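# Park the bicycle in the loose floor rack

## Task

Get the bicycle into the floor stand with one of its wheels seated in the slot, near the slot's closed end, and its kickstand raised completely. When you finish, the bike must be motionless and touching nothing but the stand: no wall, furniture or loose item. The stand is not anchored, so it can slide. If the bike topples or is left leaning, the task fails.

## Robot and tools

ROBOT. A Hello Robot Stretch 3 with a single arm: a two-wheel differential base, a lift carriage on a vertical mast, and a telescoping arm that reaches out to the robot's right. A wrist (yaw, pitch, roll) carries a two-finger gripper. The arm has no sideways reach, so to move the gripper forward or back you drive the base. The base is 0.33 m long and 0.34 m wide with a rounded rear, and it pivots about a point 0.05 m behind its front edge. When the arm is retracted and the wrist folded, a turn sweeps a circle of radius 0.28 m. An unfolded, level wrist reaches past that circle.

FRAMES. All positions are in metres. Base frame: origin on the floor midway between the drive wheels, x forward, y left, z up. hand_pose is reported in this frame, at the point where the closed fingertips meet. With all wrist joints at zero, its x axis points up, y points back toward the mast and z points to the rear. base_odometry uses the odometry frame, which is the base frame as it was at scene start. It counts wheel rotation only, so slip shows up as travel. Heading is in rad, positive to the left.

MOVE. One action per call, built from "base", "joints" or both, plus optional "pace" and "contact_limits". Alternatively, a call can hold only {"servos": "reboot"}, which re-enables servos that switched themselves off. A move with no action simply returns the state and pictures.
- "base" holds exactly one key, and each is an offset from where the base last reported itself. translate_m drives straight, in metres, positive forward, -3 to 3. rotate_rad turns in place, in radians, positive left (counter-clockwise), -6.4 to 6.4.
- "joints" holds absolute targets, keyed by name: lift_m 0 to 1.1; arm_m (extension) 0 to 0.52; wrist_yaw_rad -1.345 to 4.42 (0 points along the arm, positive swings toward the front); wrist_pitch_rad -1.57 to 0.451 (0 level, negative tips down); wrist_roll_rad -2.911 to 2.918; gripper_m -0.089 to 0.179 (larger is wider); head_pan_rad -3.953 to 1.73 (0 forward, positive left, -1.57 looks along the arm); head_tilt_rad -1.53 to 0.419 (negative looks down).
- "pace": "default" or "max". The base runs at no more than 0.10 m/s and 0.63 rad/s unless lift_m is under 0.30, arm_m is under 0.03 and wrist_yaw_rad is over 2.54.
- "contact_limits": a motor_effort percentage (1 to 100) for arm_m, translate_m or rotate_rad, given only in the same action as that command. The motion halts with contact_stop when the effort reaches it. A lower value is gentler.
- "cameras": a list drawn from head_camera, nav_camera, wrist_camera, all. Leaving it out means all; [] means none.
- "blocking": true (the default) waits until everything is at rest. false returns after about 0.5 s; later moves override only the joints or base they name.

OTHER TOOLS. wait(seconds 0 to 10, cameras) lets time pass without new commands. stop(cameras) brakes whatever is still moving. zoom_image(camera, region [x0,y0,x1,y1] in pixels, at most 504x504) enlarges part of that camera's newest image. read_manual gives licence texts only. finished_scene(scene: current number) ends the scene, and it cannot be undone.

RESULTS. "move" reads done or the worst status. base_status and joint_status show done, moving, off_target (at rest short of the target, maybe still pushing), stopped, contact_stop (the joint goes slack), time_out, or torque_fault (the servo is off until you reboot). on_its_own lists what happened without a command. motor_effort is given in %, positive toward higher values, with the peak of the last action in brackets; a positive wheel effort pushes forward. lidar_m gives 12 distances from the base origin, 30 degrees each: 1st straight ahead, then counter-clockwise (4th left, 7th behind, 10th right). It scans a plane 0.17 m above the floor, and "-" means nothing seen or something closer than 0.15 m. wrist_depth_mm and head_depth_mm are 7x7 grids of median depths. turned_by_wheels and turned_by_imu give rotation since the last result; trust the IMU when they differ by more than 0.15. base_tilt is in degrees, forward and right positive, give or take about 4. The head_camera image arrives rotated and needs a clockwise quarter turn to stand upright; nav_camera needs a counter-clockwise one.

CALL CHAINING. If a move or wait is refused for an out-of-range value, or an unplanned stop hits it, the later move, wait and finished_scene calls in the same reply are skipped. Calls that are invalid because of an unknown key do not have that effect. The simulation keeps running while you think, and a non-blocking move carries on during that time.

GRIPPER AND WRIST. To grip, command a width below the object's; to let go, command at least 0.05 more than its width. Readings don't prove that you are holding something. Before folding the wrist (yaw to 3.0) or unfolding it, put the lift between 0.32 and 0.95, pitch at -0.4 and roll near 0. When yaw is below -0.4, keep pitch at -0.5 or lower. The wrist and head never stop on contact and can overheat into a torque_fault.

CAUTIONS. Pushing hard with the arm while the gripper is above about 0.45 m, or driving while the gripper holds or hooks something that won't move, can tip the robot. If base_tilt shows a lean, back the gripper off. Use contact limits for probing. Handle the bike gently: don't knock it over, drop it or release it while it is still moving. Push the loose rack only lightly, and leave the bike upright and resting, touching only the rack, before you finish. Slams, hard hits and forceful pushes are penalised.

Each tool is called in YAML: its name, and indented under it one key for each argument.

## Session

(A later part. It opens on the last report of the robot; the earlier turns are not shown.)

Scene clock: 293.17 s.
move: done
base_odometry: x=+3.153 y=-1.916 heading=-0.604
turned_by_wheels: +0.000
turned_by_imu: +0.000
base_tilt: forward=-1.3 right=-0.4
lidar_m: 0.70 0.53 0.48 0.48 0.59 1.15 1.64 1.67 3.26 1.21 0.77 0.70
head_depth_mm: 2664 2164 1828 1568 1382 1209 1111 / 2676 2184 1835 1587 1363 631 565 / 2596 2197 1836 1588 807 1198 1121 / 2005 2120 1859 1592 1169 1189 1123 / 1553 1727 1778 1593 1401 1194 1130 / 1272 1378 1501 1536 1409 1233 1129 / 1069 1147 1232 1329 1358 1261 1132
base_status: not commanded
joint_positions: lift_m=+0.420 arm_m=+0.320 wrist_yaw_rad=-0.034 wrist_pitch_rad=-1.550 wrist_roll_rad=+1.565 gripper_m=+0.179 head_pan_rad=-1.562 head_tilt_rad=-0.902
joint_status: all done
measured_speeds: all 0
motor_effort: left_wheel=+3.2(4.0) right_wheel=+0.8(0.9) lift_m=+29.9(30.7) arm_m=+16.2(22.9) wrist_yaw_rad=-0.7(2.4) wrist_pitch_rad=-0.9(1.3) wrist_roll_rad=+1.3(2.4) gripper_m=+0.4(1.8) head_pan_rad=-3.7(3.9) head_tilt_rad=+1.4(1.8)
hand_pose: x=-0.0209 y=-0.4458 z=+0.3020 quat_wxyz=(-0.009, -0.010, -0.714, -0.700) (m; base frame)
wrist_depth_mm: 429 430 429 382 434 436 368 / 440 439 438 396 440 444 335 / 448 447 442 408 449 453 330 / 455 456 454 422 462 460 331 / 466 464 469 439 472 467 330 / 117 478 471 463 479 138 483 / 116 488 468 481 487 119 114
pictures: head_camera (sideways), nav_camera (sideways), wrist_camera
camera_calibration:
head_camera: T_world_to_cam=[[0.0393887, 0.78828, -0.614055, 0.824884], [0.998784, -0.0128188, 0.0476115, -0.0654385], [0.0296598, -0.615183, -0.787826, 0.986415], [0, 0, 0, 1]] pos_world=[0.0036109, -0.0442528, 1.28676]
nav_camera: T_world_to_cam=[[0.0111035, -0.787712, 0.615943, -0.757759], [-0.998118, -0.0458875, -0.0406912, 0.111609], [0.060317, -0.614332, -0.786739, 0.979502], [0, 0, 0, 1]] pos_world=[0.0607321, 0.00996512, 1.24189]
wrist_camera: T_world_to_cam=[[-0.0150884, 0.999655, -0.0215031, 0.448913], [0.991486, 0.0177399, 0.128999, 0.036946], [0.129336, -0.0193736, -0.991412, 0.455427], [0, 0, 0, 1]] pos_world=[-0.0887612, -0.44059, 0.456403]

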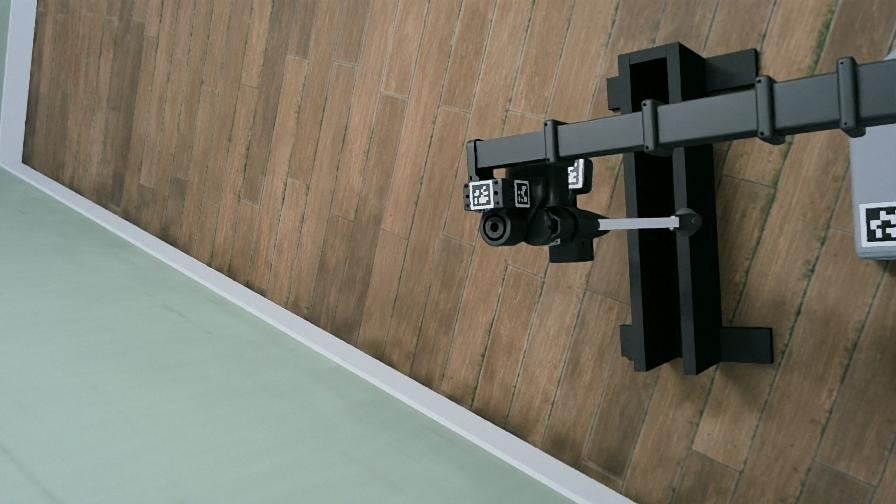

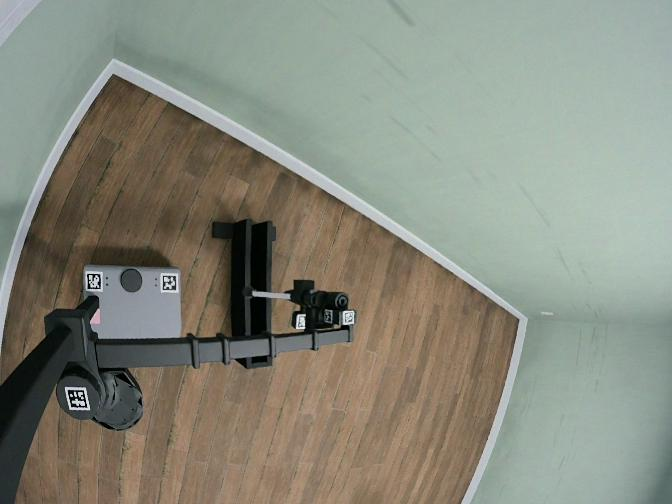

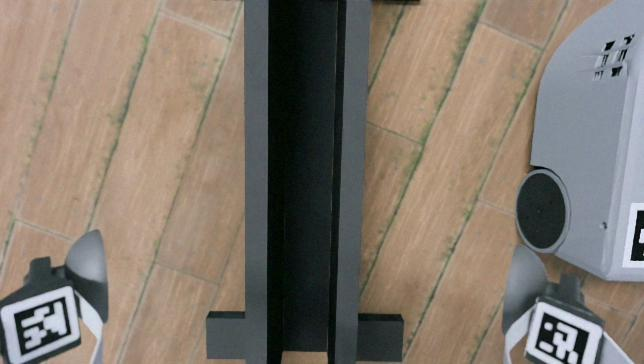

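move:
  base: {"translate_m": -0.04}
  cameras: []

move:
  joints: {"lift_m": 0.2}
  cameras: []

move:
  joints: {"gripper_m": 0.02}

Scene clock: 299.90 s.
move: done
base_odometry: x=+3.120 y=-1.893 heading=-0.604
turned_by_wheels: +0.000
turned_by_imu: +0.000
base_tilt: forward=-1.3 right=-0.4
lidar_m: 0.74 0.54 0.49 0.50 0.61 1.19 1.60 1.63 3.24 1.27 0.81 0.73
head_depth_mm: 2685 2189 1813 1573 1382 1233 1114 / 2695 2184 1838 1576 1365 631 564 / 2618 2189 1839 1583 808 1193 1121 / 2127 2143 1857 1594 1162 1190 1124 / 1649 1809 1811 1600 1398 1195 1128 / 1345 1451 1586 1573 1405 1214 1129 / 1127 1204 1297 1410 1392 1263 1131
base_status: done
joint_positions: lift_m=+0.420 arm_m=+0.320 wrist_yaw_rad=-0.034 wrist_pitch_rad=-1.550 wrist_roll_rad=+1.565 gripper_m=+0.179 head_pan_rad=-1.562 head_tilt_rad=-0.902
joint_status: not commanded
measured_speeds: all 0
motor_effort: left_wheel=-0.1(4.1) right_wheel=-3.9(7.5) lift_m=+28.7(29.6) arm_m=+16.1(17.1) wrist_yaw_rad=-0.6(2.0) wrist_pitch_rad=-0.9(1.2) wrist_roll_rad=+1.3(1.7) gripper_m=+0.4(1.2) head_pan_rad=-3.8(4.1) head_tilt_rad=+1.0(1.4)
hand_pose: x=-0.0209 y=-0.4458 z=+0.3020 quat_wxyz=(-0.009, -0.010, -0.714, -0.700) (m; base frame)
wrist_depth_mm: 431 429 409 - 434 438 366 / 439 440 437 396 441 448 334 / 447 447 448 410 455 453 332 / 453 456 457 422 460 461 329 / 462 466 466 441 469 468 327 / 117 475 471 465 477 138 481 / 116 488 483 480 492 119 113
pictures: none
No camera images: "cameras" was empty.

Scene clock: 302.73 s.
move: done
base_odometry: x=+3.120 y=-1.893 heading=-0.604
turned_by_wheels: +0.000
turned_by_imu: +0.000
base_tilt: forward=-1.3 right=-0.5
lidar_m: 0.74 0.54 0.49 0.50 0.61 1.19 1.60 1.63 3.22 1.28 0.81 0.73
head_depth_mm: 2656 2170 1821 1568 1383 1239 1114 / 2680 2190 1831 1582 1389 1184 953 / 2616 2181 1845 1582 969 1177 1103 / 2132 2150 1854 1591 1400 1183 1122 / 1648 1823 1828 1591 1401 1191 1128 / 1341 1456 1580 1578 1414 1219 1128 / 1127 1205 1300 1409 1395 1256 1134
base_status: not commanded
joint_positions: lift_m=+0.200 arm_m=+0.320 wrist_yaw_rad=-0.034 wrist_pitch_rad=-1.520 wrist_roll_rad=+1.565 gripper_m=+0.179 head_pan_rad=-1.562 head_tilt_rad=-0.902
joint_status: all done
measured_speeds: all 0
motor_effort: left_wheel=+0.4(0.7) right_wheel=-3.8(4.1) lift_m=+14.6(26.4) arm_m=+9.1(16.6) wrist_yaw_rad=-0.6(2.3) wrist_pitch_rad=-6.4(6.8) wrist_roll_rad=+1.4(1.8) gripper_m=+0.3(1.2) head_pan_rad=-3.3(4.1) head_tilt_rad=+0.6(1.9)
hand_pose: x=-0.0212 y=-0.4536 z=+0.0816 quat_wxyz=(-0.009, -0.011, -0.724, -0.689) (m; base frame)
wrist_depth_mm: - 75 133 - 90 73 221 / - 81 154 - 119 74 226 / - 78 157 - 100 77 231 / - 80 159 - 98 78 235 / - 81 161 - 96 80 240 / - 83 164 - 94 81 244 / - 85 167 - 108 83 114
pictures: none
No camera images: "cameras" was empty.

Scene clock: 305.07 s.
move: done
base_odometry: x=+3.120 y=-1.893 heading=-0.604
turned_by_wheels: +0.000
turned_by_imu: +0.000
base_tilt: forward=-1.4 right=-0.5
lidar_m: 0.74 0.55 0.49 0.50 0.61 1.19 1.60 1.63 3.24 1.27 0.81 0.73
head_depth_mm: 2655 2178 1824 1565 1384 1233 1112 / 2711 2188 1836 1579 1385 1180 952 / 2604 2203 1848 1584 966 1170 1102 / 2133 2147 1852 1596 1396 1188 1127 / 1636 1818 1812 1594 1407 1191 1130 / 1348 1451 1589 1576 1399 1212 1127 / 1127 1208 1295 1407 1384 1264 1128
base_status: not commanded
joint_positions: lift_m=+0.200 arm_m=+0.320 wrist_yaw_rad=-0.034 wrist_pitch_rad=-1.522 wrist_roll_rad=+1.565 gripper_m=+0.023 head_pan_rad=-1.562 head_tilt_rad=-0.902
joint_status: all done
measured_speeds: all 0
motor_effort: left_wheel=+0.2(0.6) right_wheel=-3.8(4.0) lift_m=+13.4(14.7) arm_m=-10.0(10.2) wrist_yaw_rad=-1.8(2.0) wrist_pitch_rad=-5.9(6.9) wrist_roll_rad=+1.5(1.7) gripper_m=-52.0(100.0) head_pan_rad=-3.4(4.1) head_tilt_rad=+0.8(1.6)
hand_pose: x=-0.0211 y=-0.4531 z=+0.0816 quat_wxyz=(-0.009, -0.011, -0.724, -0.690) (m; base frame)
wrist_depth_mm: - 75 152 - 121 74 222 / - 81 154 - 119 226 227 / - 78 157 - 99 77 231 / - 80 160 - 97 78 236 / - 82 162 - 95 80 240 / - 84 143 - 94 82 245 / - 85 168 - 93 84 249
pictures: head_camera (sideways), nav_camera (sideways), wrist_camera
camera_calibration:
head_camera: T_world_to_cam=[[0.0394132, 0.788278, -0.614056, 0.824886], [0.998783, -0.0128497, 0.0476115, -0.0654385], [0.0296407, -0.615185, -0.787825, 0.986415], [0, 0, 0, 1]] pos_world=[0.00360953, -0.0442527, 1.28676]
nav_camera: T_world_to_cam=[[0.0110791, -0.787712, 0.615944, -0.75776], [-0.998119, -0.0458566, -0.0406912, 0.111609], [0.060298, -0.614335, -0.786738, 0.979501], [0, 0, 0, 1]] pos_world=[0.0607324, 0.00996335, 1.24189]
wrist_camera: T_world_to_cam=[[-0.0150846, 0.998642, -0.0498659, 0.453349], [0.99161, 0.0213445, 0.127492, 0.0675164], [0.128383, -0.0475244, -0.990585, 0.223927], [0, 0, 0, 1]] pos_world=[-0.0888598, -0.443532, 0.235818]

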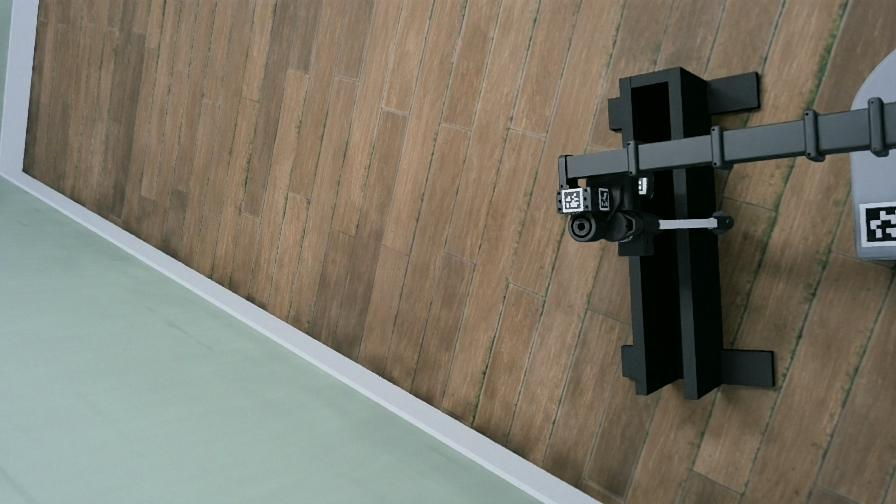

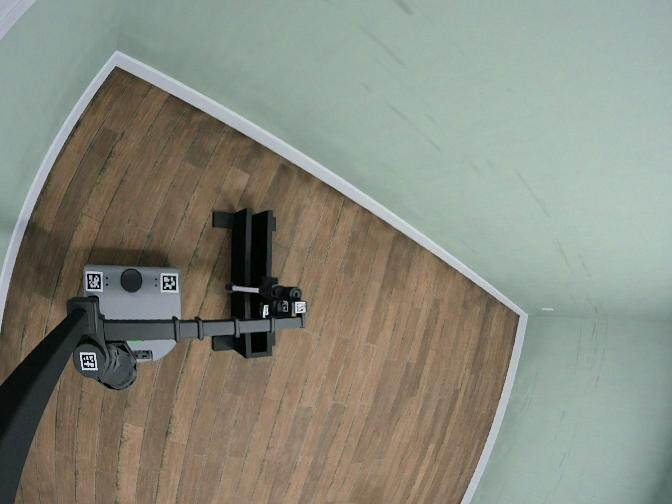

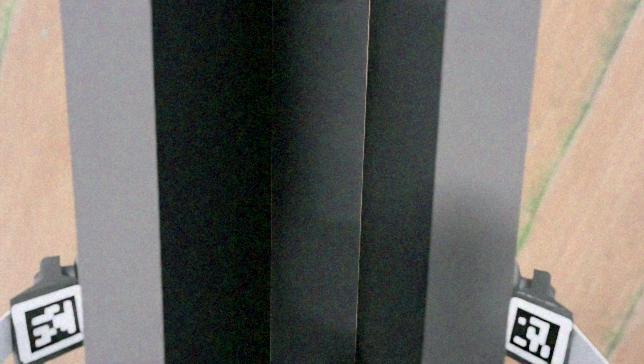

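move:
  joints: {"lift_m": 0.212}
  cameras: []

move:
  joints: {"gripper_m": 0.0}
  cameras: []

move:
  base: {"translate_m": -0.1}

Scene clock: 308.80 s.
move: done
base_odometry: x=+3.120 y=-1.893 heading=-0.604
turned_by_wheels: +0.000
turned_by_imu: +0.000
base_tilt: forward=-1.3 right=-0.4
lidar_m: 0.74 0.55 0.49 0.50 0.61 1.19 1.60 1.63 3.24 1.27 0.81 0.73
head_depth_mm: 2687 2169 1821 1574 1387 1236 1116 / 2709 2181 1824 1579 1385 1177 937 / 2622 2185 1845 1587 949 1153 1109 / 2124 2146 1850 1589 1400 1188 1124 / 1641 1822 1818 1606 1402 1192 1127 / 1338 1447 1585 1579 1411 1220 1132 / 1128 1209 1303 1407 1392 1256 1133
base_status: not commanded
joint_positions: lift_m=+0.212 arm_m=+0.320 wrist_yaw_rad=-0.034 wrist_pitch_rad=-1.536 wrist_roll_rad=+1.566 gripper_m=+0.043 head_pan_rad=-1.562 head_tilt_rad=-0.901
joint_status: all done
measured_speeds: all 0
on_its_own: gripper_m is held at +0.042, not at your +0.020, by its stall guard, which is still easing
motor_effort: left_wheel=+0.7(0.8) right_wheel=-3.3(3.8) lift_m=+43.3(43.8) arm_m=-13.8(15.4) wrist_yaw_rad=-1.2(2.1) wrist_pitch_rad=-3.5(7.3) wrist_roll_rad=+1.0(1.6) gripper_m=-25.2(29.8) head_pan_rad=-3.2(4.4) head_tilt_rad=+0.6(1.2)
hand_pose: x=-0.0210 y=-0.4495 z=+0.0938 quat_wxyz=(-0.010, -0.011, -0.719, -0.695) (m; base frame)
wrist_depth_mm: 237 83 146 - 110 83 236 / 241 84 148 - 128 239 241 / 246 87 152 - 126 246 244 / 252 88 134 - 105 88 251 / 256 90 157 - 120 254 255 / 116 92 161 - 101 138 261 / 112 94 163 - 94 113 265
pictures: none
No camera images: "cameras" was empty.

Scene clock: 309.87 s.
move: done
base_odometry: x=+3.120 y=-1.893 heading=-0.604
turned_by_wheels: +0.000
turned_by_imu: +0.000
base_tilt: forward=-1.3 right=-0.4
lidar_m: 0.74 0.55 0.49 0.50 0.61 1.19 1.60 1.63 3.24 1.28 0.81 0.73
head_depth_mm: 2674 2167 1819 1568 1386 1232 1114 / 2714 2183 1825 1584 1387 1179 935 / 2622 2198 1847 1583 951 1158 1106 / 2129 2146 1855 1595 1401 1190 1123 / 1650 1819 1816 1603 1402 1194 1121 / 1343 1452 1593 1570 1407 1211 1129 / 1130 1210 1299 1413 1392 1257 1134
base_status: not commanded
joint_positions: lift_m=+0.212 arm_m=+0.320 wrist_yaw_rad=-0.034 wrist_pitch_rad=-1.536 wrist_roll_rad=+1.566 gripper_m=+0.003 head_pan_rad=-1.562 head_tilt_rad=-0.901
joint_status: all done
measured_speeds: all 0
motor_effort: left_wheel=+0.6(0.7) right_wheel=-3.1(3.5) lift_m=+43.8(44.0) arm_m=-11.7(14.4) wrist_yaw_rad=-0.9(1.9) wrist_pitch_rad=-3.7(3.8) wrist_roll_rad=+1.2(1.4) gripper_m=-53.9(100.0) head_pan_rad=-3.7(4.1) head_tilt_rad=+0.4(1.3)
hand_pose: x=-0.0210 y=-0.4495 z=+0.0938 quat_wxyz=(-0.010, -0.011, -0.719, -0.695) (m; base frame)
wrist_depth_mm: 236 83 146 - 110 83 236 / 241 85 148 - 128 240 241 / 246 87 152 - 126 245 246 / 251 88 134 - 104 88 250 / 255 90 157 - 120 254 256 / 119 92 161 - 101 138 261 / 112 94 164 - 94 113 264
pictures: none
No camera images: "cameras" was empty.

Scene clock: 311.97 s.
move: done
base_odometry: x=+3.037 y=-1.836 heading=-0.604
turned_by_wheels: +0.000
turned_by_imu: +0.000
base_tilt: forward=-1.3 right=-0.4
lidar_m: 0.83 0.58 0.53 0.53 0.65 1.27 1.51 1.53 3.20 1.44 0.91 0.82
head_depth_mm: 2670 2161 1826 1570 1380 1235 1112 / 2715 2172 1839 1575 1385 1176 937 / 2736 2193 1830 1580 950 1157 1105 / 2404 2205 1855 1587 1397 1189 1120 / 1846 2043 1864 1602 1404 1191 1128 / 1518 1639 1747 1605 1408 1219 1129 / 1276 1364 1466 1536 1418 1258 1128
base_status: done
joint_positions: lift_m=+0.212 arm_m=+0.320 wrist_yaw_rad=-0.034 wrist_pitch_rad=-1.536 wrist_roll_rad=+1.566 gripper_m=+0.014 head_pan_rad=-1.562 head_tilt_rad=-0.901
joint_status: not commanded
measured_speeds: all 0
on_its_own: gripper_m is held at +0.012, not at your +0.000, by its stall guard, which is still easing
motor_effort: left_wheel=+1.1(4.6) right_wheel=-3.5(8.7) lift_m=+42.9(44.4) arm_m=-5.2(11.7) wrist_yaw_rad=-1.2(2.1) wrist_pitch_rad=-3.6(3.8) wrist_roll_rad=+1.4(1.5) gripper_m=-32.0(54.2) head_pan_rad=-3.2(4.1) head_tilt_rad=+1.0(1.3)
hand_pose: x=-0.0210 y=-0.4495 z=+0.0938 quat_wxyz=(-0.010, -0.011, -0.719, -0.695) (m; base frame)
wrist_depth_mm: 236 83 146 - 110 83 236 / 241 84 148 - 128 240 240 / 245 87 152 - 126 245 245 / 251 88 134 - 104 88 250 / 255 90 157 - 120 254 255 / 119 92 160 - 101 138 261 / 112 94 163 - 94 113 265
pictures: head_camera (sideways), nav_camera (sideways), wrist_camera
camera_calibration:
head_camera: T_world_to_cam=[[0.0394433, 0.787877, -0.614568, 0.825552], [0.998783, -0.0128524, 0.0476256, -0.0654569], [0.0296245, -0.615698, -0.787425, 0.985894], [0, 0, 0, 1]] pos_world=[0.00360812, -0.0442625, 1.28679]
nav_camera: T_world_to_cam=[[0.011049, -0.787312, 0.616456, -0.758427], [-0.99812, -0.0458494, -0.0406671, 0.111578], [0.0602818, -0.614848, -0.786338, 0.978982], [0, 0, 0, 1]] pos_world=[0.0607331, 0.00992251, 1.24189]
wrist_camera: T_world_to_cam=[[-0.0144443, 0.999257, -0.0357406, 0.449252], [0.991558, 0.0189211, 0.128277, 0.0645974], [0.128858, -0.033586, -0.991094, 0.242486], [0, 0, 0, 1]] pos_world=[-0.0888092, -0.441996, 0.248097]

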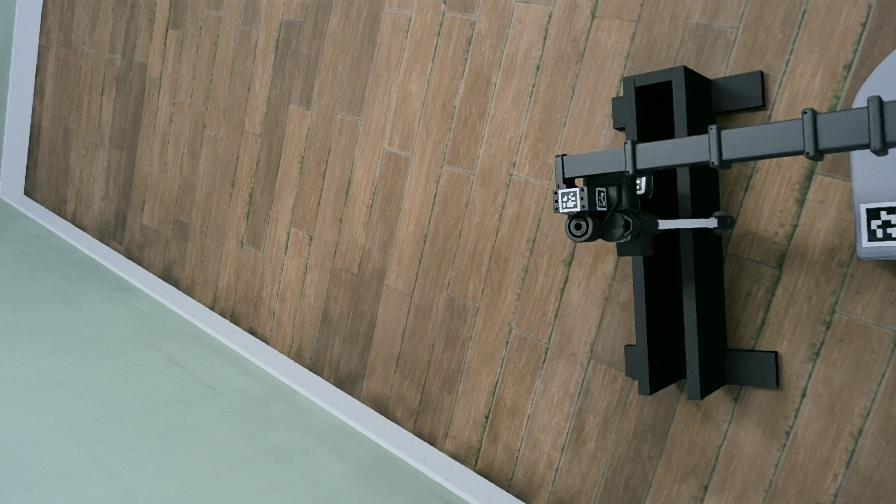

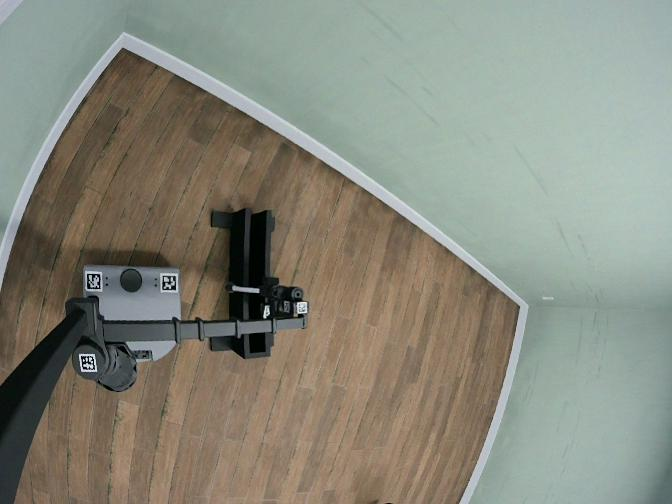

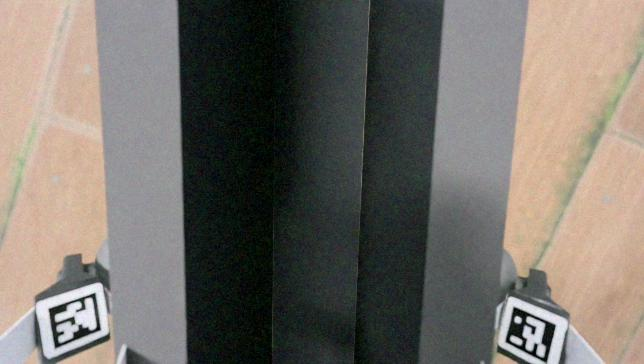

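move:
  base: {"translate_m": -0.4}
  cameras: []

move:
  base: {"rotate_rad": -0.52}
  joints: {"head_pan_rad": -1.9, "head_tilt_rad": -0.7}

Scene clock: 319.97 s.
move: done
base_odometry: x=+2.708 y=-1.609 heading=-0.604
turned_by_wheels: +0.000
turned_by_imu: +0.001
base_tilt: forward=-1.4 right=-0.4
lidar_m: 1.16 0.73 0.67 0.67 0.82 1.61 1.11 1.12 1.62 2.08 1.32 1.20
head_depth_mm: 2636 2155 1832 1569 1382 1233 1115 / 2686 2197 1837 1578 1385 1178 940 / 2714 2196 1824 1580 951 1149 1105 / 2736 2211 1854 1593 1401 1190 1122 / 2562 2219 1864 1599 1405 1191 1128 / 2194 2179 1877 1607 1407 1212 1130 / 1855 1982 1873 1615 1412 1260 1131
base_status: done
joint_positions: lift_m=+0.212 arm_m=+0.320 wrist_yaw_rad=-0.034 wrist_pitch_rad=-1.536 wrist_roll_rad=+1.566 gripper_m=+0.054 head_pan_rad=-1.562 head_tilt_rad=-0.901
joint_status: not commanded
measured_speeds: all 0
on_its_own: gripper_m is held at +0.053, not at your +0.000, by its stall guard, which is still easing
motor_effort: left_wheel=+0.2(4.3) right_wheel=-3.4(8.6) lift_m=+42.5(43.6) arm_m=+15.4(15.5) wrist_yaw_rad=-0.7(2.3) wrist_pitch_rad=-3.6(4.0) wrist_roll_rad=+1.1(1.6) gripper_m=-23.2(29.0) head_pan_rad=-3.8(4.3) head_tilt_rad=+1.0(1.5)
hand_pose: x=-0.0210 y=-0.4495 z=+0.0938 quat_wxyz=(-0.010, -0.011, -0.719, -0.695) (m; base frame)
wrist_depth_mm: - 83 146 - 110 83 235 / 241 84 148 - 128 240 240 / 246 86 151 - 126 244 245 / 251 88 134 - 104 88 251 / 255 90 157 - 120 255 255 / 116 92 160 - 101 139 261 / 112 94 163 - 94 114 264
pictures: none
No camera images: "cameras" was empty.

Scene clock: 321.90 s.
move: done
base_odometry: x=+2.708 y=-1.609 heading=-1.124
turned_by_wheels: -0.520
turned_by_imu: -0.510
base_tilt: forward=-1.3 right=-0.4
lidar_m: 1.20 1.15 0.73 0.67 0.67 0.82 1.63 1.12 1.13 1.62 2.06 1.32
head_depth_mm: 3648 3216 2355 1554 1533 1344 1172 / 3476 3209 2371 1601 1585 1345 1175 / 3270 3297 2236 1803 1582 1355 1118 / 3105 3152 1764 1866 1595 1362 889 / 2938 3147 2440 1941 1608 1367 989 / 2818 2991 2455 1950 1609 1365 1198 / 2684 2925 2481 1960 1614 1381 1201
base_status: done
joint_positions: lift_m=+0.212 arm_m=+0.320 wrist_yaw_rad=-0.034 wrist_pitch_rad=-1.539 wrist_roll_rad=+1.567 gripper_m=+0.063 head_pan_rad=-1.892 head_tilt_rad=-0.705
joint_status: all done
measured_speeds: all 0
on_its_own: gripper_m is held at +0.062, not at your +0.000, by its stall guard, which is still easing
motor_effort: left_wheel=+3.8(10.1) right_wheel=-4.7(10.6) lift_m=+22.7(42.2) arm_m=+11.4(15.9) wrist_yaw_rad=-2.0(2.5) wrist_pitch_rad=-3.2(3.6) wrist_roll_rad=+1.0(1.4) gripper_m=-20.9(23.6) head_pan_rad=-3.9(6.4) head_tilt_rad=+2.2(3.0)
hand_pose: x=-0.0210 y=-0.4487 z=+0.0938 quat_wxyz=(-0.010, -0.011, -0.718, -0.696) (m; base frame)
wrist_depth_mm: 235 85 147 - 110 85 237 / 241 86 149 - 127 240 242 / 244 88 153 - 126 247 245 / 251 90 134 - 105 91 252 / 255 92 160 - 119 255 256 / 119 94 162 - 103 137 262 / 112 96 164 - 101 113 265
pictures: head_camera (sideways), nav_camera (sideways), wrist_camera
camera_calibration:
head_camera: T_world_to_cam=[[0.249783, 0.604072, -0.756773, 1.00958], [0.943837, -0.326461, 0.0509386, -0.0694475], [-0.216286, -0.726994, -0.65169, 0.810867], [0, 0, 0, 1]] pos_world=[-0.0112501, -0.0430361, 1.296]
nav_camera: T_world_to_cam=[[-0.201715, -0.619545, 0.758601, -0.942362], [-0.961438, 0.273079, -0.0326281, 0.100898], [-0.186943, -0.73593, -0.650738, 0.804137], [0, 0, 0, 1]] pos_world=[0.0572465, -0.0195999, 1.24145]
wrist_camera: T_world_to_cam=[[-0.013212, 0.999379, -0.0326733, 0.44828], [0.991562, 0.017309, 0.128475, 0.0638075], [0.128961, -0.0307002, -0.991174, 0.243866], [0, 0, 0, 1]] pos_world=[-0.0887955, -0.441619, 0.248162]

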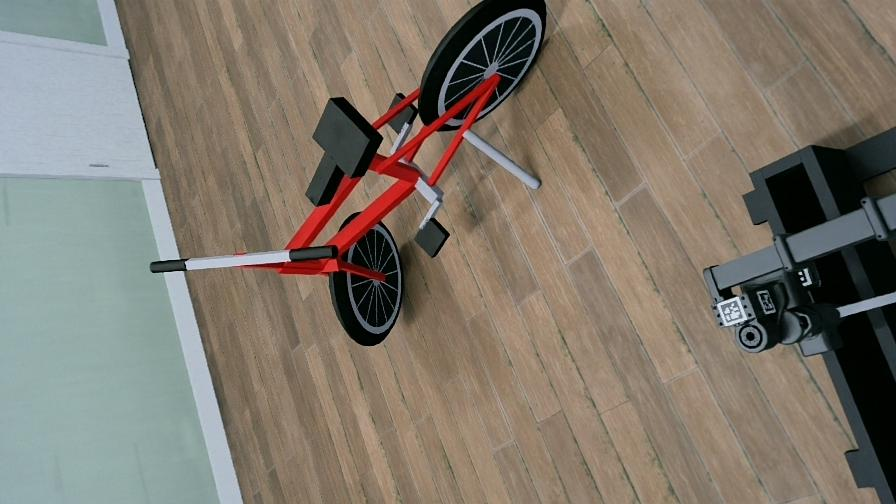

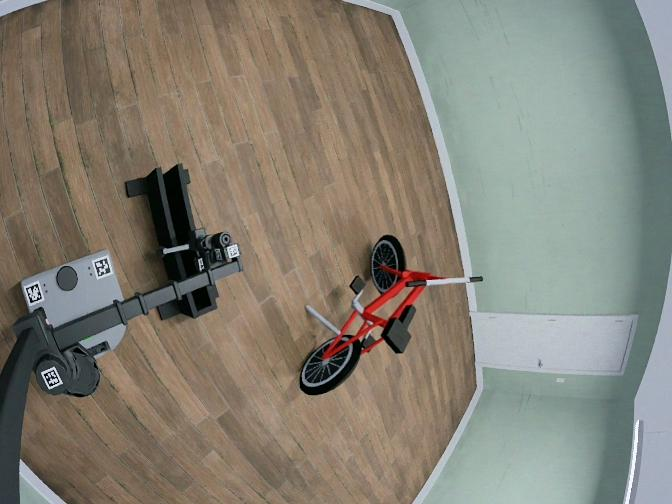

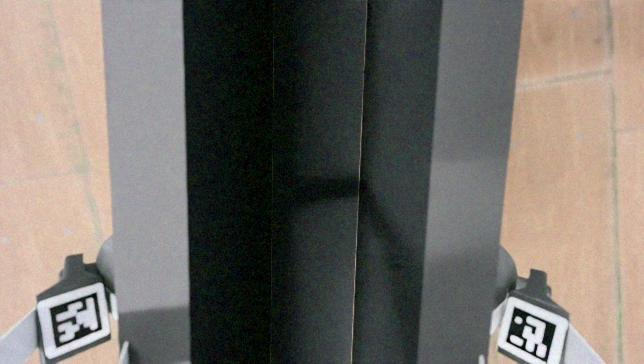

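zoom_image:
  camera: "head_camera"
  region: [380, 0, 580, 200]

zoom_image:
  camera: "head_camera"
  region: [300, 150, 480, 370]

Scaled by 2.520 from the camera's 896x504 image, which has a finer 1280x720 frame.

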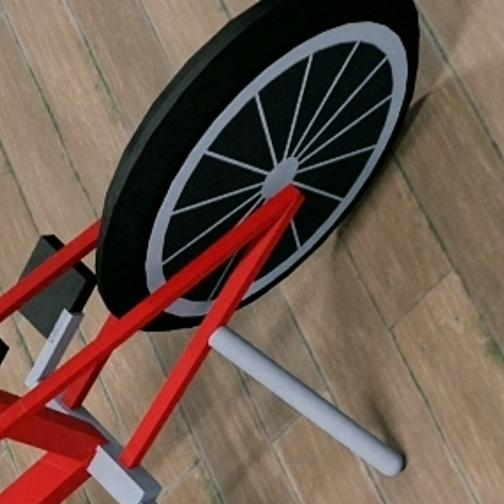

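Scaled by 2.291 from the camera's 896x504 image, which has a finer 1280x720 frame.

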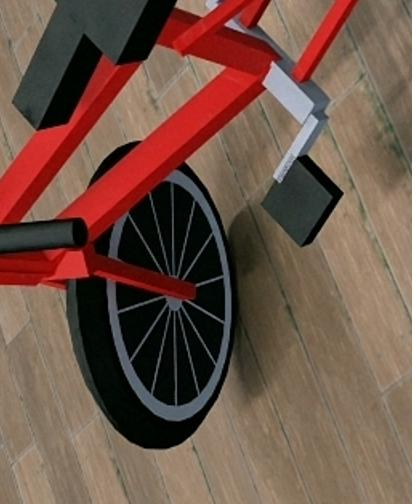

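move:
  joints: {"gripper_m": 0.0}
  base: {"rotate_rad": -1.14}

move:
  base: {"translate_m": 0.6}

Scene clock: 393.30 s.
move: off_target
base_odometry: x=+2.708 y=-1.609 heading=-2.264
turned_by_wheels: -1.140
turned_by_imu: -1.116
base_tilt: forward=-1.3 right=-0.4
lidar_m: 2.33 1.38 1.20 1.20 0.77 0.67 0.67 0.78 1.38 3.53 1.12 1.37
head_depth_mm: 1650 1726 1798 1797 1574 1338 1170 / 2225 2356 2276 1891 1573 1348 1172 / 3098 3123 2411 1913 1590 1351 1114 / 3109 3270 2434 1943 1595 1357 891 / 3055 3296 2453 1938 1600 1371 992 / 3072 3237 2463 1952 1616 1368 1203 / 3029 3220 2473 1956 1621 1380 1202
base_status: done
joint_positions: lift_m=+0.212 arm_m=+0.320 wrist_yaw_rad=-0.034 wrist_pitch_rad=-1.540 wrist_roll_rad=+1.567 gripper_m=+0.010 head_pan_rad=-1.892 head_tilt_rad=-0.705
joint_status: gripper_m off_target (ended at +0.010, target +0.000)
measured_speeds: all 0
on_its_own: gripper_m is held at +0.008, not at your +0.000, by its stall guard, which is still easing
motor_effort: left_wheel=+3.8(10.0) right_wheel=-5.1(10.8) lift_m=+24.7(25.4) arm_m=-2.6(3.4) wrist_yaw_rad=-0.7(2.2) wrist_pitch_rad=-2.7(3.2) wrist_roll_rad=+0.8(1.2) gripper_m=-32.7(100.0) head_pan_rad=-3.5(4.1) head_tilt_rad=+2.1(2.8)
hand_pose: x=-0.0210 y=-0.4486 z=+0.0938 quat_wxyz=(-0.010, -0.011, -0.718, -0.696) (m; base frame)
wrist_depth_mm: 236 85 147 - 110 85 236 / 241 86 150 - 127 241 242 / 246 88 154 - 125 246 246 / 250 90 135 - 105 249 251 / 256 92 160 - 120 256 257 / 119 94 163 - 102 139 262 / 111 96 165 - 101 112 267
pictures: head_camera (sideways), nav_camera (sideways), wrist_camera
camera_calibration:
head_camera: T_world_to_cam=[[0.249836, 0.604023, -0.756795, 1.00961], [0.943805, -0.326554, 0.050939, -0.0694479], [-0.216366, -0.726993, -0.651665, 0.810835], [0, 0, 0, 1]] pos_world=[-0.0112545, -0.0430346, 1.296]
nav_camera: T_world_to_cam=[[-0.201769, -0.6195, 0.758623, -0.942391], [-0.961411, 0.273174, -0.0326267, 0.100895], [-0.187024, -0.735932, -0.650712, 0.804105], [0, 0, 0, 1]] pos_world=[0.0572439, -0.019607, 1.24145]
wrist_camera: T_world_to_cam=[[-0.0131731, 0.999392, -0.0322703, 0.448133], [0.99156, 0.017219, 0.128497, 0.0637595], [0.128975, -0.0303053, -0.991185, 0.244048], [0, 0, 0, 1]] pos_world=[-0.088794, -0.441562, 0.248165]

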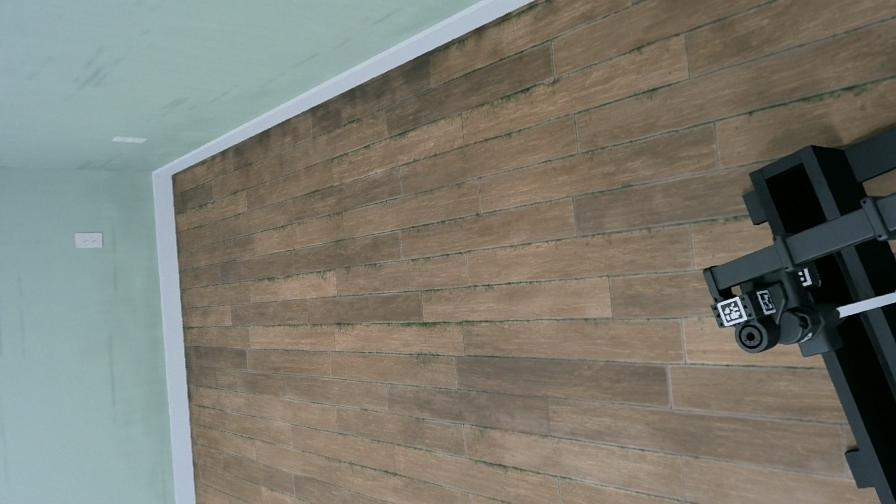

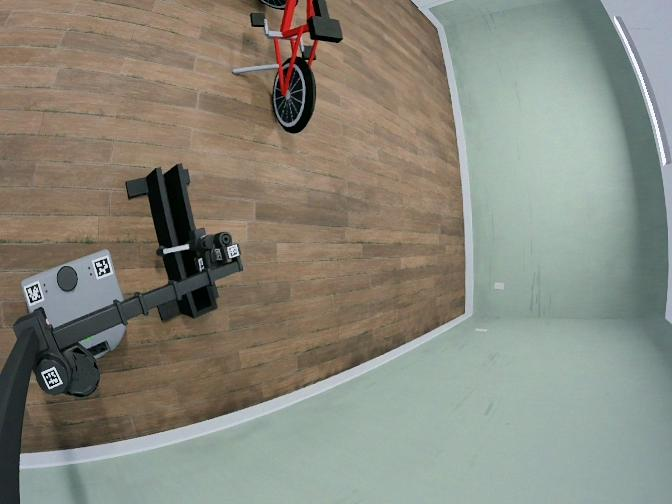

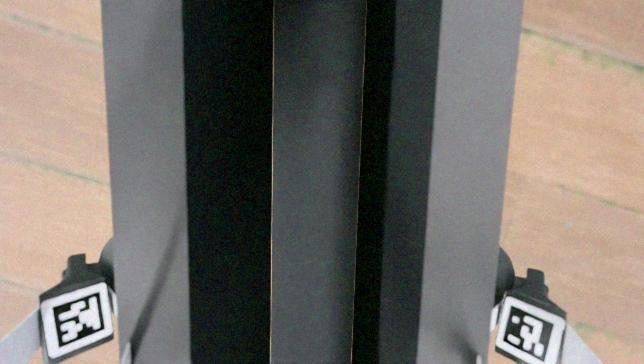

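Scene clock: 400.43 s.
move: done
base_odometry: x=+2.325 y=-2.071 heading=-2.264
turned_by_wheels: +0.000
turned_by_imu: +0.001
base_tilt: forward=-1.4 right=-0.4
lidar_m: 2.02 1.19 1.03 1.04 1.21 1.24 1.24 1.45 2.56 1.03 1.02 2.51
head_depth_mm: 3056 2988 2382 1890 1566 1340 1176 / 3306 3220 2390 1900 1572 1349 1176 / 3255 3248 2417 1910 1585 1355 1116 / 3263 3288 2414 1911 1597 1359 890 / 3198 3317 2453 1941 1555 1362 985 / 3185 3335 2467 1954 1508 1372 1191 / 3168 3396 2506 1829 1509 1378 1206
base_status: done
joint_positions: lift_m=+0.212 arm_m=+0.320 wrist_yaw_rad=-0.034 wrist_pitch_rad=-1.540 wrist_roll_rad=+1.567 gripper_m=+0.047 head_pan_rad=-1.892 head_tilt_rad=-0.705
joint_status: not commanded
measured_speeds: all 0
on_its_own: gripper_m is held at +0.046, not at your +0.000, by its stall guard, which is still easing
motor_effort: left_wheel=+2.9(8.0) right_wheel=+0.6(7.1) lift_m=+27.1(27.1) arm_m=-2.2(3.2) wrist_yaw_rad=-0.8(2.5) wrist_pitch_rad=-3.0(3.3) wrist_roll_rad=+0.9(1.2) gripper_m=-24.6(32.5) head_pan_rad=-3.8(4.2) head_tilt_rad=+2.5(2.9)
hand_pose: x=-0.0210 y=-0.4486 z=+0.0938 quat_wxyz=(-0.010, -0.011, -0.718, -0.696) (m; base frame)
wrist_depth_mm: 237 85 147 - 110 85 237 / 241 86 150 - 126 239 242 / 245 88 153 - 125 246 247 / 251 90 134 - 105 91 251 / 256 92 160 - 120 255 256 / 119 94 163 - 102 137 261 / 112 96 165 - 101 112 265
pictures: head_camera (sideways), nav_camera (sideways), wrist_camera
camera_calibration:
head_camera: T_world_to_cam=[[0.249836, 0.604023, -0.756794, 1.00961], [0.943805, -0.326554, 0.050939, -0.0694478], [-0.216366, -0.726993, -0.651665, 0.810835], [0, 0, 0, 1]] pos_world=[-0.0112544, -0.0430346, 1.296]
nav_camera: T_world_to_cam=[[-0.201769, -0.619501, 0.758623, -0.94239], [-0.961411, 0.273174, -0.0326267, 0.100896], [-0.187024, -0.735931, -0.650713, 0.804105], [0, 0, 0, 1]] pos_world=[0.0572439, -0.0196069, 1.24145]
wrist_camera: T_world_to_cam=[[-0.013165, 0.999395, -0.0322028, 0.44811], [0.99156, 0.0172024, 0.1285, 0.0637506], [0.128977, -0.0302393, -0.991186, 0.244079], [0, 0, 0, 1]] pos_world=[-0.0887937, -0.441555, 0.248166]

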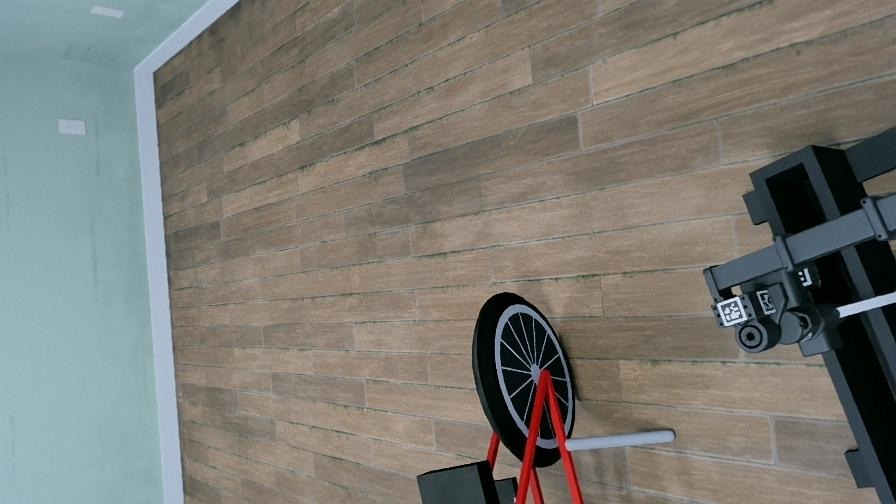

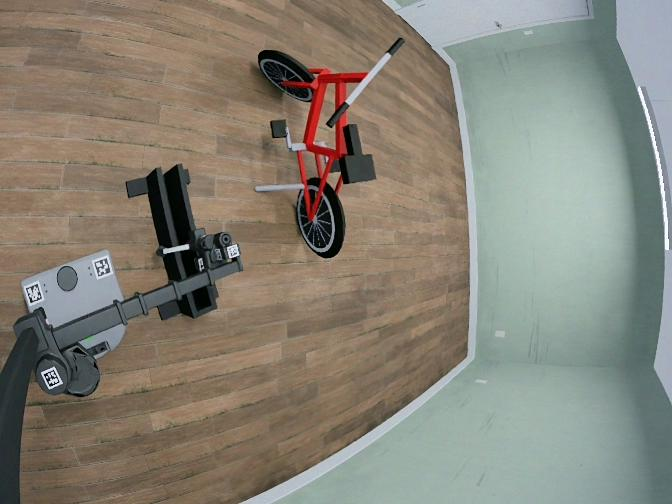

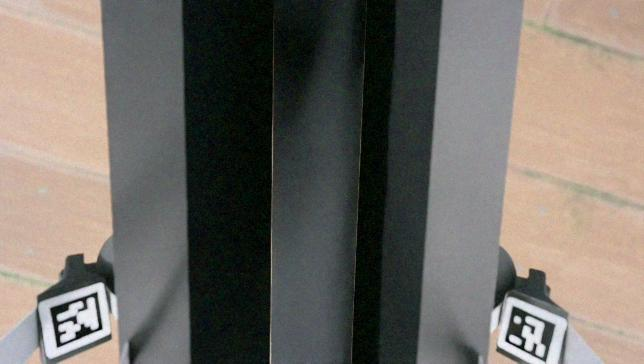

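move:
  base: {"translate_m": 0.72}
  cameras: []

move:
  base: {"rotate_rad": -0.46}
  joints: {"head_pan_rad": -1.2, "head_tilt_rad": -0.7}

Scene clock: 411.20 s.
move: done
base_odometry: x=+1.865 y=-2.625 heading=-2.263
turned_by_wheels: +0.000
turned_by_imu: +0.001
base_tilt: forward=-1.4 right=-0.4
lidar_m: 1.64 0.96 0.84 0.84 0.98 1.74 1.92 2.26 1.02 0.96 2.09 1.82
head_depth_mm: 3481 3199 2365 1728 1572 1342 1168 / 3499 3191 2393 1587 1575 1351 1179 / 3442 3220 2416 1613 1581 1360 1116 / 3457 3297 2401 1762 1556 1365 889 / 3400 3303 2357 1431 1596 1367 988 / 3371 3352 2445 1954 1533 1367 1195 / 3350 3391 2500 1974 1615 1380 1200
base_status: done
joint_positions: lift_m=+0.212 arm_m=+0.320 wrist_yaw_rad=-0.034 wrist_pitch_rad=-1.540 wrist_roll_rad=+1.567 gripper_m=+0.069 head_pan_rad=-1.892 head_tilt_rad=-0.705
joint_status: not commanded
measured_speeds: all 0
on_its_own: gripper_m is held at +0.068, not at your +0.000, by its stall guard, which is not easing now
motor_effort: left_wheel=+2.8(7.7) right_wheel=+0.3(6.0) lift_m=+29.3(29.8) arm_m=-2.0(3.2) wrist_yaw_rad=-1.1(2.4) wrist_pitch_rad=-3.1(3.3) wrist_roll_rad=+0.8(1.3) gripper_m=-21.0(22.1) head_pan_rad=-3.3(4.0) head_tilt_rad=+2.2(2.8)
hand_pose: x=-0.0210 y=-0.4486 z=+0.0938 quat_wxyz=(-0.010, -0.011, -0.718, -0.696) (m; base frame)
wrist_depth_mm: 236 85 147 - 110 85 238 / 241 86 150 - 126 240 241 / 245 88 154 - 125 246 247 / 250 90 134 - 105 91 251 / 256 92 159 - 120 256 255 / 119 94 163 - 103 137 263 / 112 96 165 - 101 113 265
pictures: none
No camera images: "cameras" was empty.

Scene clock: 413.03 s.
move: done
base_odometry: x=+1.865 y=-2.625 heading=-2.723
turned_by_wheels: -0.460
turned_by_imu: -0.451
base_tilt: forward=-1.4 right=-0.5
lidar_m: 1.82 1.47 0.93 0.84 0.84 1.02 1.93 1.93 1.41 1.02 0.96 2.02
head_depth_mm: 3314 3183 2343 1501 1572 1342 830 / 3367 3193 2376 1577 1538 1352 945 / 3375 3271 2323 1755 1579 1358 1095 / 3410 3259 2428 1868 1553 1366 1114 / 3499 3355 2441 1925 1567 1364 1186 / 3502 3341 2456 1938 1606 1367 1195 / 3543 3332 2494 1969 1613 1374 1197
base_status: done
joint_positions: lift_m=+0.212 arm_m=+0.320 wrist_yaw_rad=-0.034 wrist_pitch_rad=-1.540 wrist_roll_rad=+1.567 gripper_m=+0.069 head_pan_rad=-1.208 head_tilt_rad=-0.704
joint_status: all done
measured_speeds: all 0
on_its_own: gripper_m is held at +0.068, not at your +0.000, by its stall guard, which is not easing now
motor_effort: left_wheel=+3.8(9.5) right_wheel=-4.7(10.6) lift_m=+30.0(30.5) arm_m=+0.5(2.4) wrist_yaw_rad=-1.3(2.2) wrist_pitch_rad=-3.0(3.1) wrist_roll_rad=+0.8(1.3) gripper_m=-19.6(20.3) head_pan_rad=+3.6(7.2) head_tilt_rad=+2.0(4.1)
hand_pose: x=-0.0210 y=-0.4486 z=+0.0938 quat_wxyz=(-0.010, -0.011, -0.718, -0.696) (m; base frame)
wrist_depth_mm: 235 85 147 - 110 85 237 / 240 86 150 - 126 240 241 / 245 88 153 - 125 246 247 / 250 90 134 - 105 91 251 / 255 92 159 - 120 255 256 / 119 94 163 - 103 137 261 / 112 96 165 - 101 113 266
pictures: head_camera (sideways), nav_camera (sideways), wrist_camera
camera_calibration:
head_camera: T_world_to_cam=[[-0.187871, 0.626042, -0.75682, 1.01231], [0.937935, 0.343049, 0.0509394, -0.0694126], [0.291516, -0.700278, -0.651636, 0.807699], [0, 0, 0, 1]] pos_world=[0.0198313, -0.0443241, 1.296]
nav_camera: T_world_to_cam=[[0.234911, -0.607676, 0.758648, -0.945087], [-0.917864, -0.395551, -0.032625, 0.100628], [0.319909, -0.688672, -0.650683, 0.800975], [0, 0, 0, 1]] pos_world=[0.0581341, 0.0171055, 1.24145]
wrist_camera: T_world_to_cam=[[-0.0129919, 0.999397, -0.0322031, 0.448114], [0.991563, 0.0170308, 0.128506, 0.0636731], [0.128977, -0.0302619, -0.991186, 0.244069], [0, 0, 0, 1]] pos_world=[-0.0887932, -0.441542, 0.248166]

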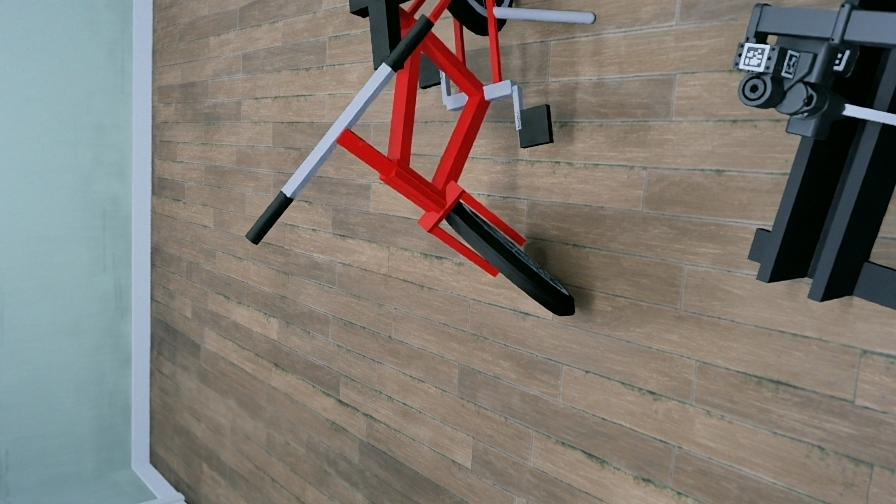

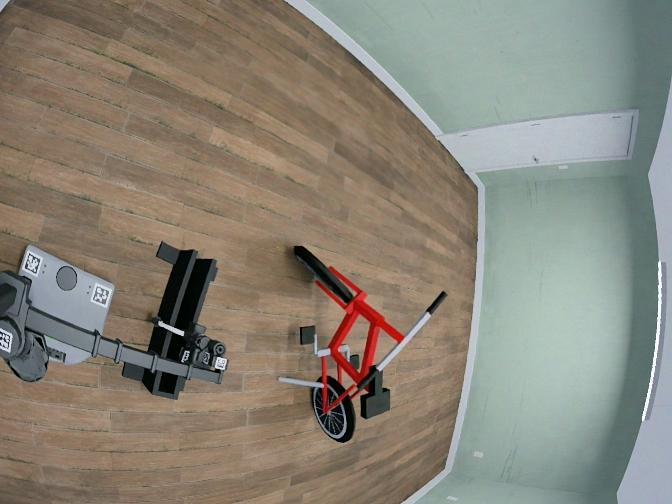

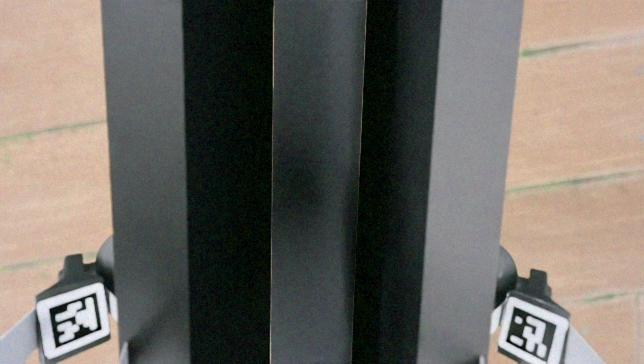

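zoom_image:
  camera: "head_camera"
  region: [400, 160, 620, 340]

Scaled by 2.291 from the camera's 896x504 image, which has a finer 1280x720 frame.

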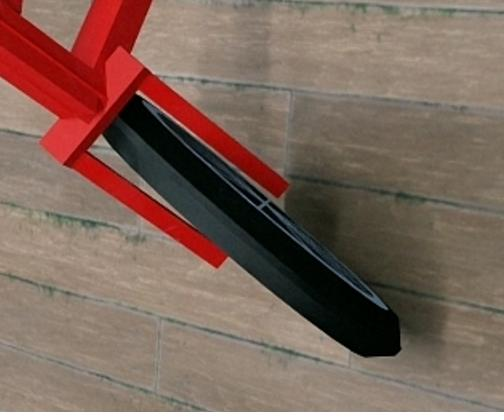

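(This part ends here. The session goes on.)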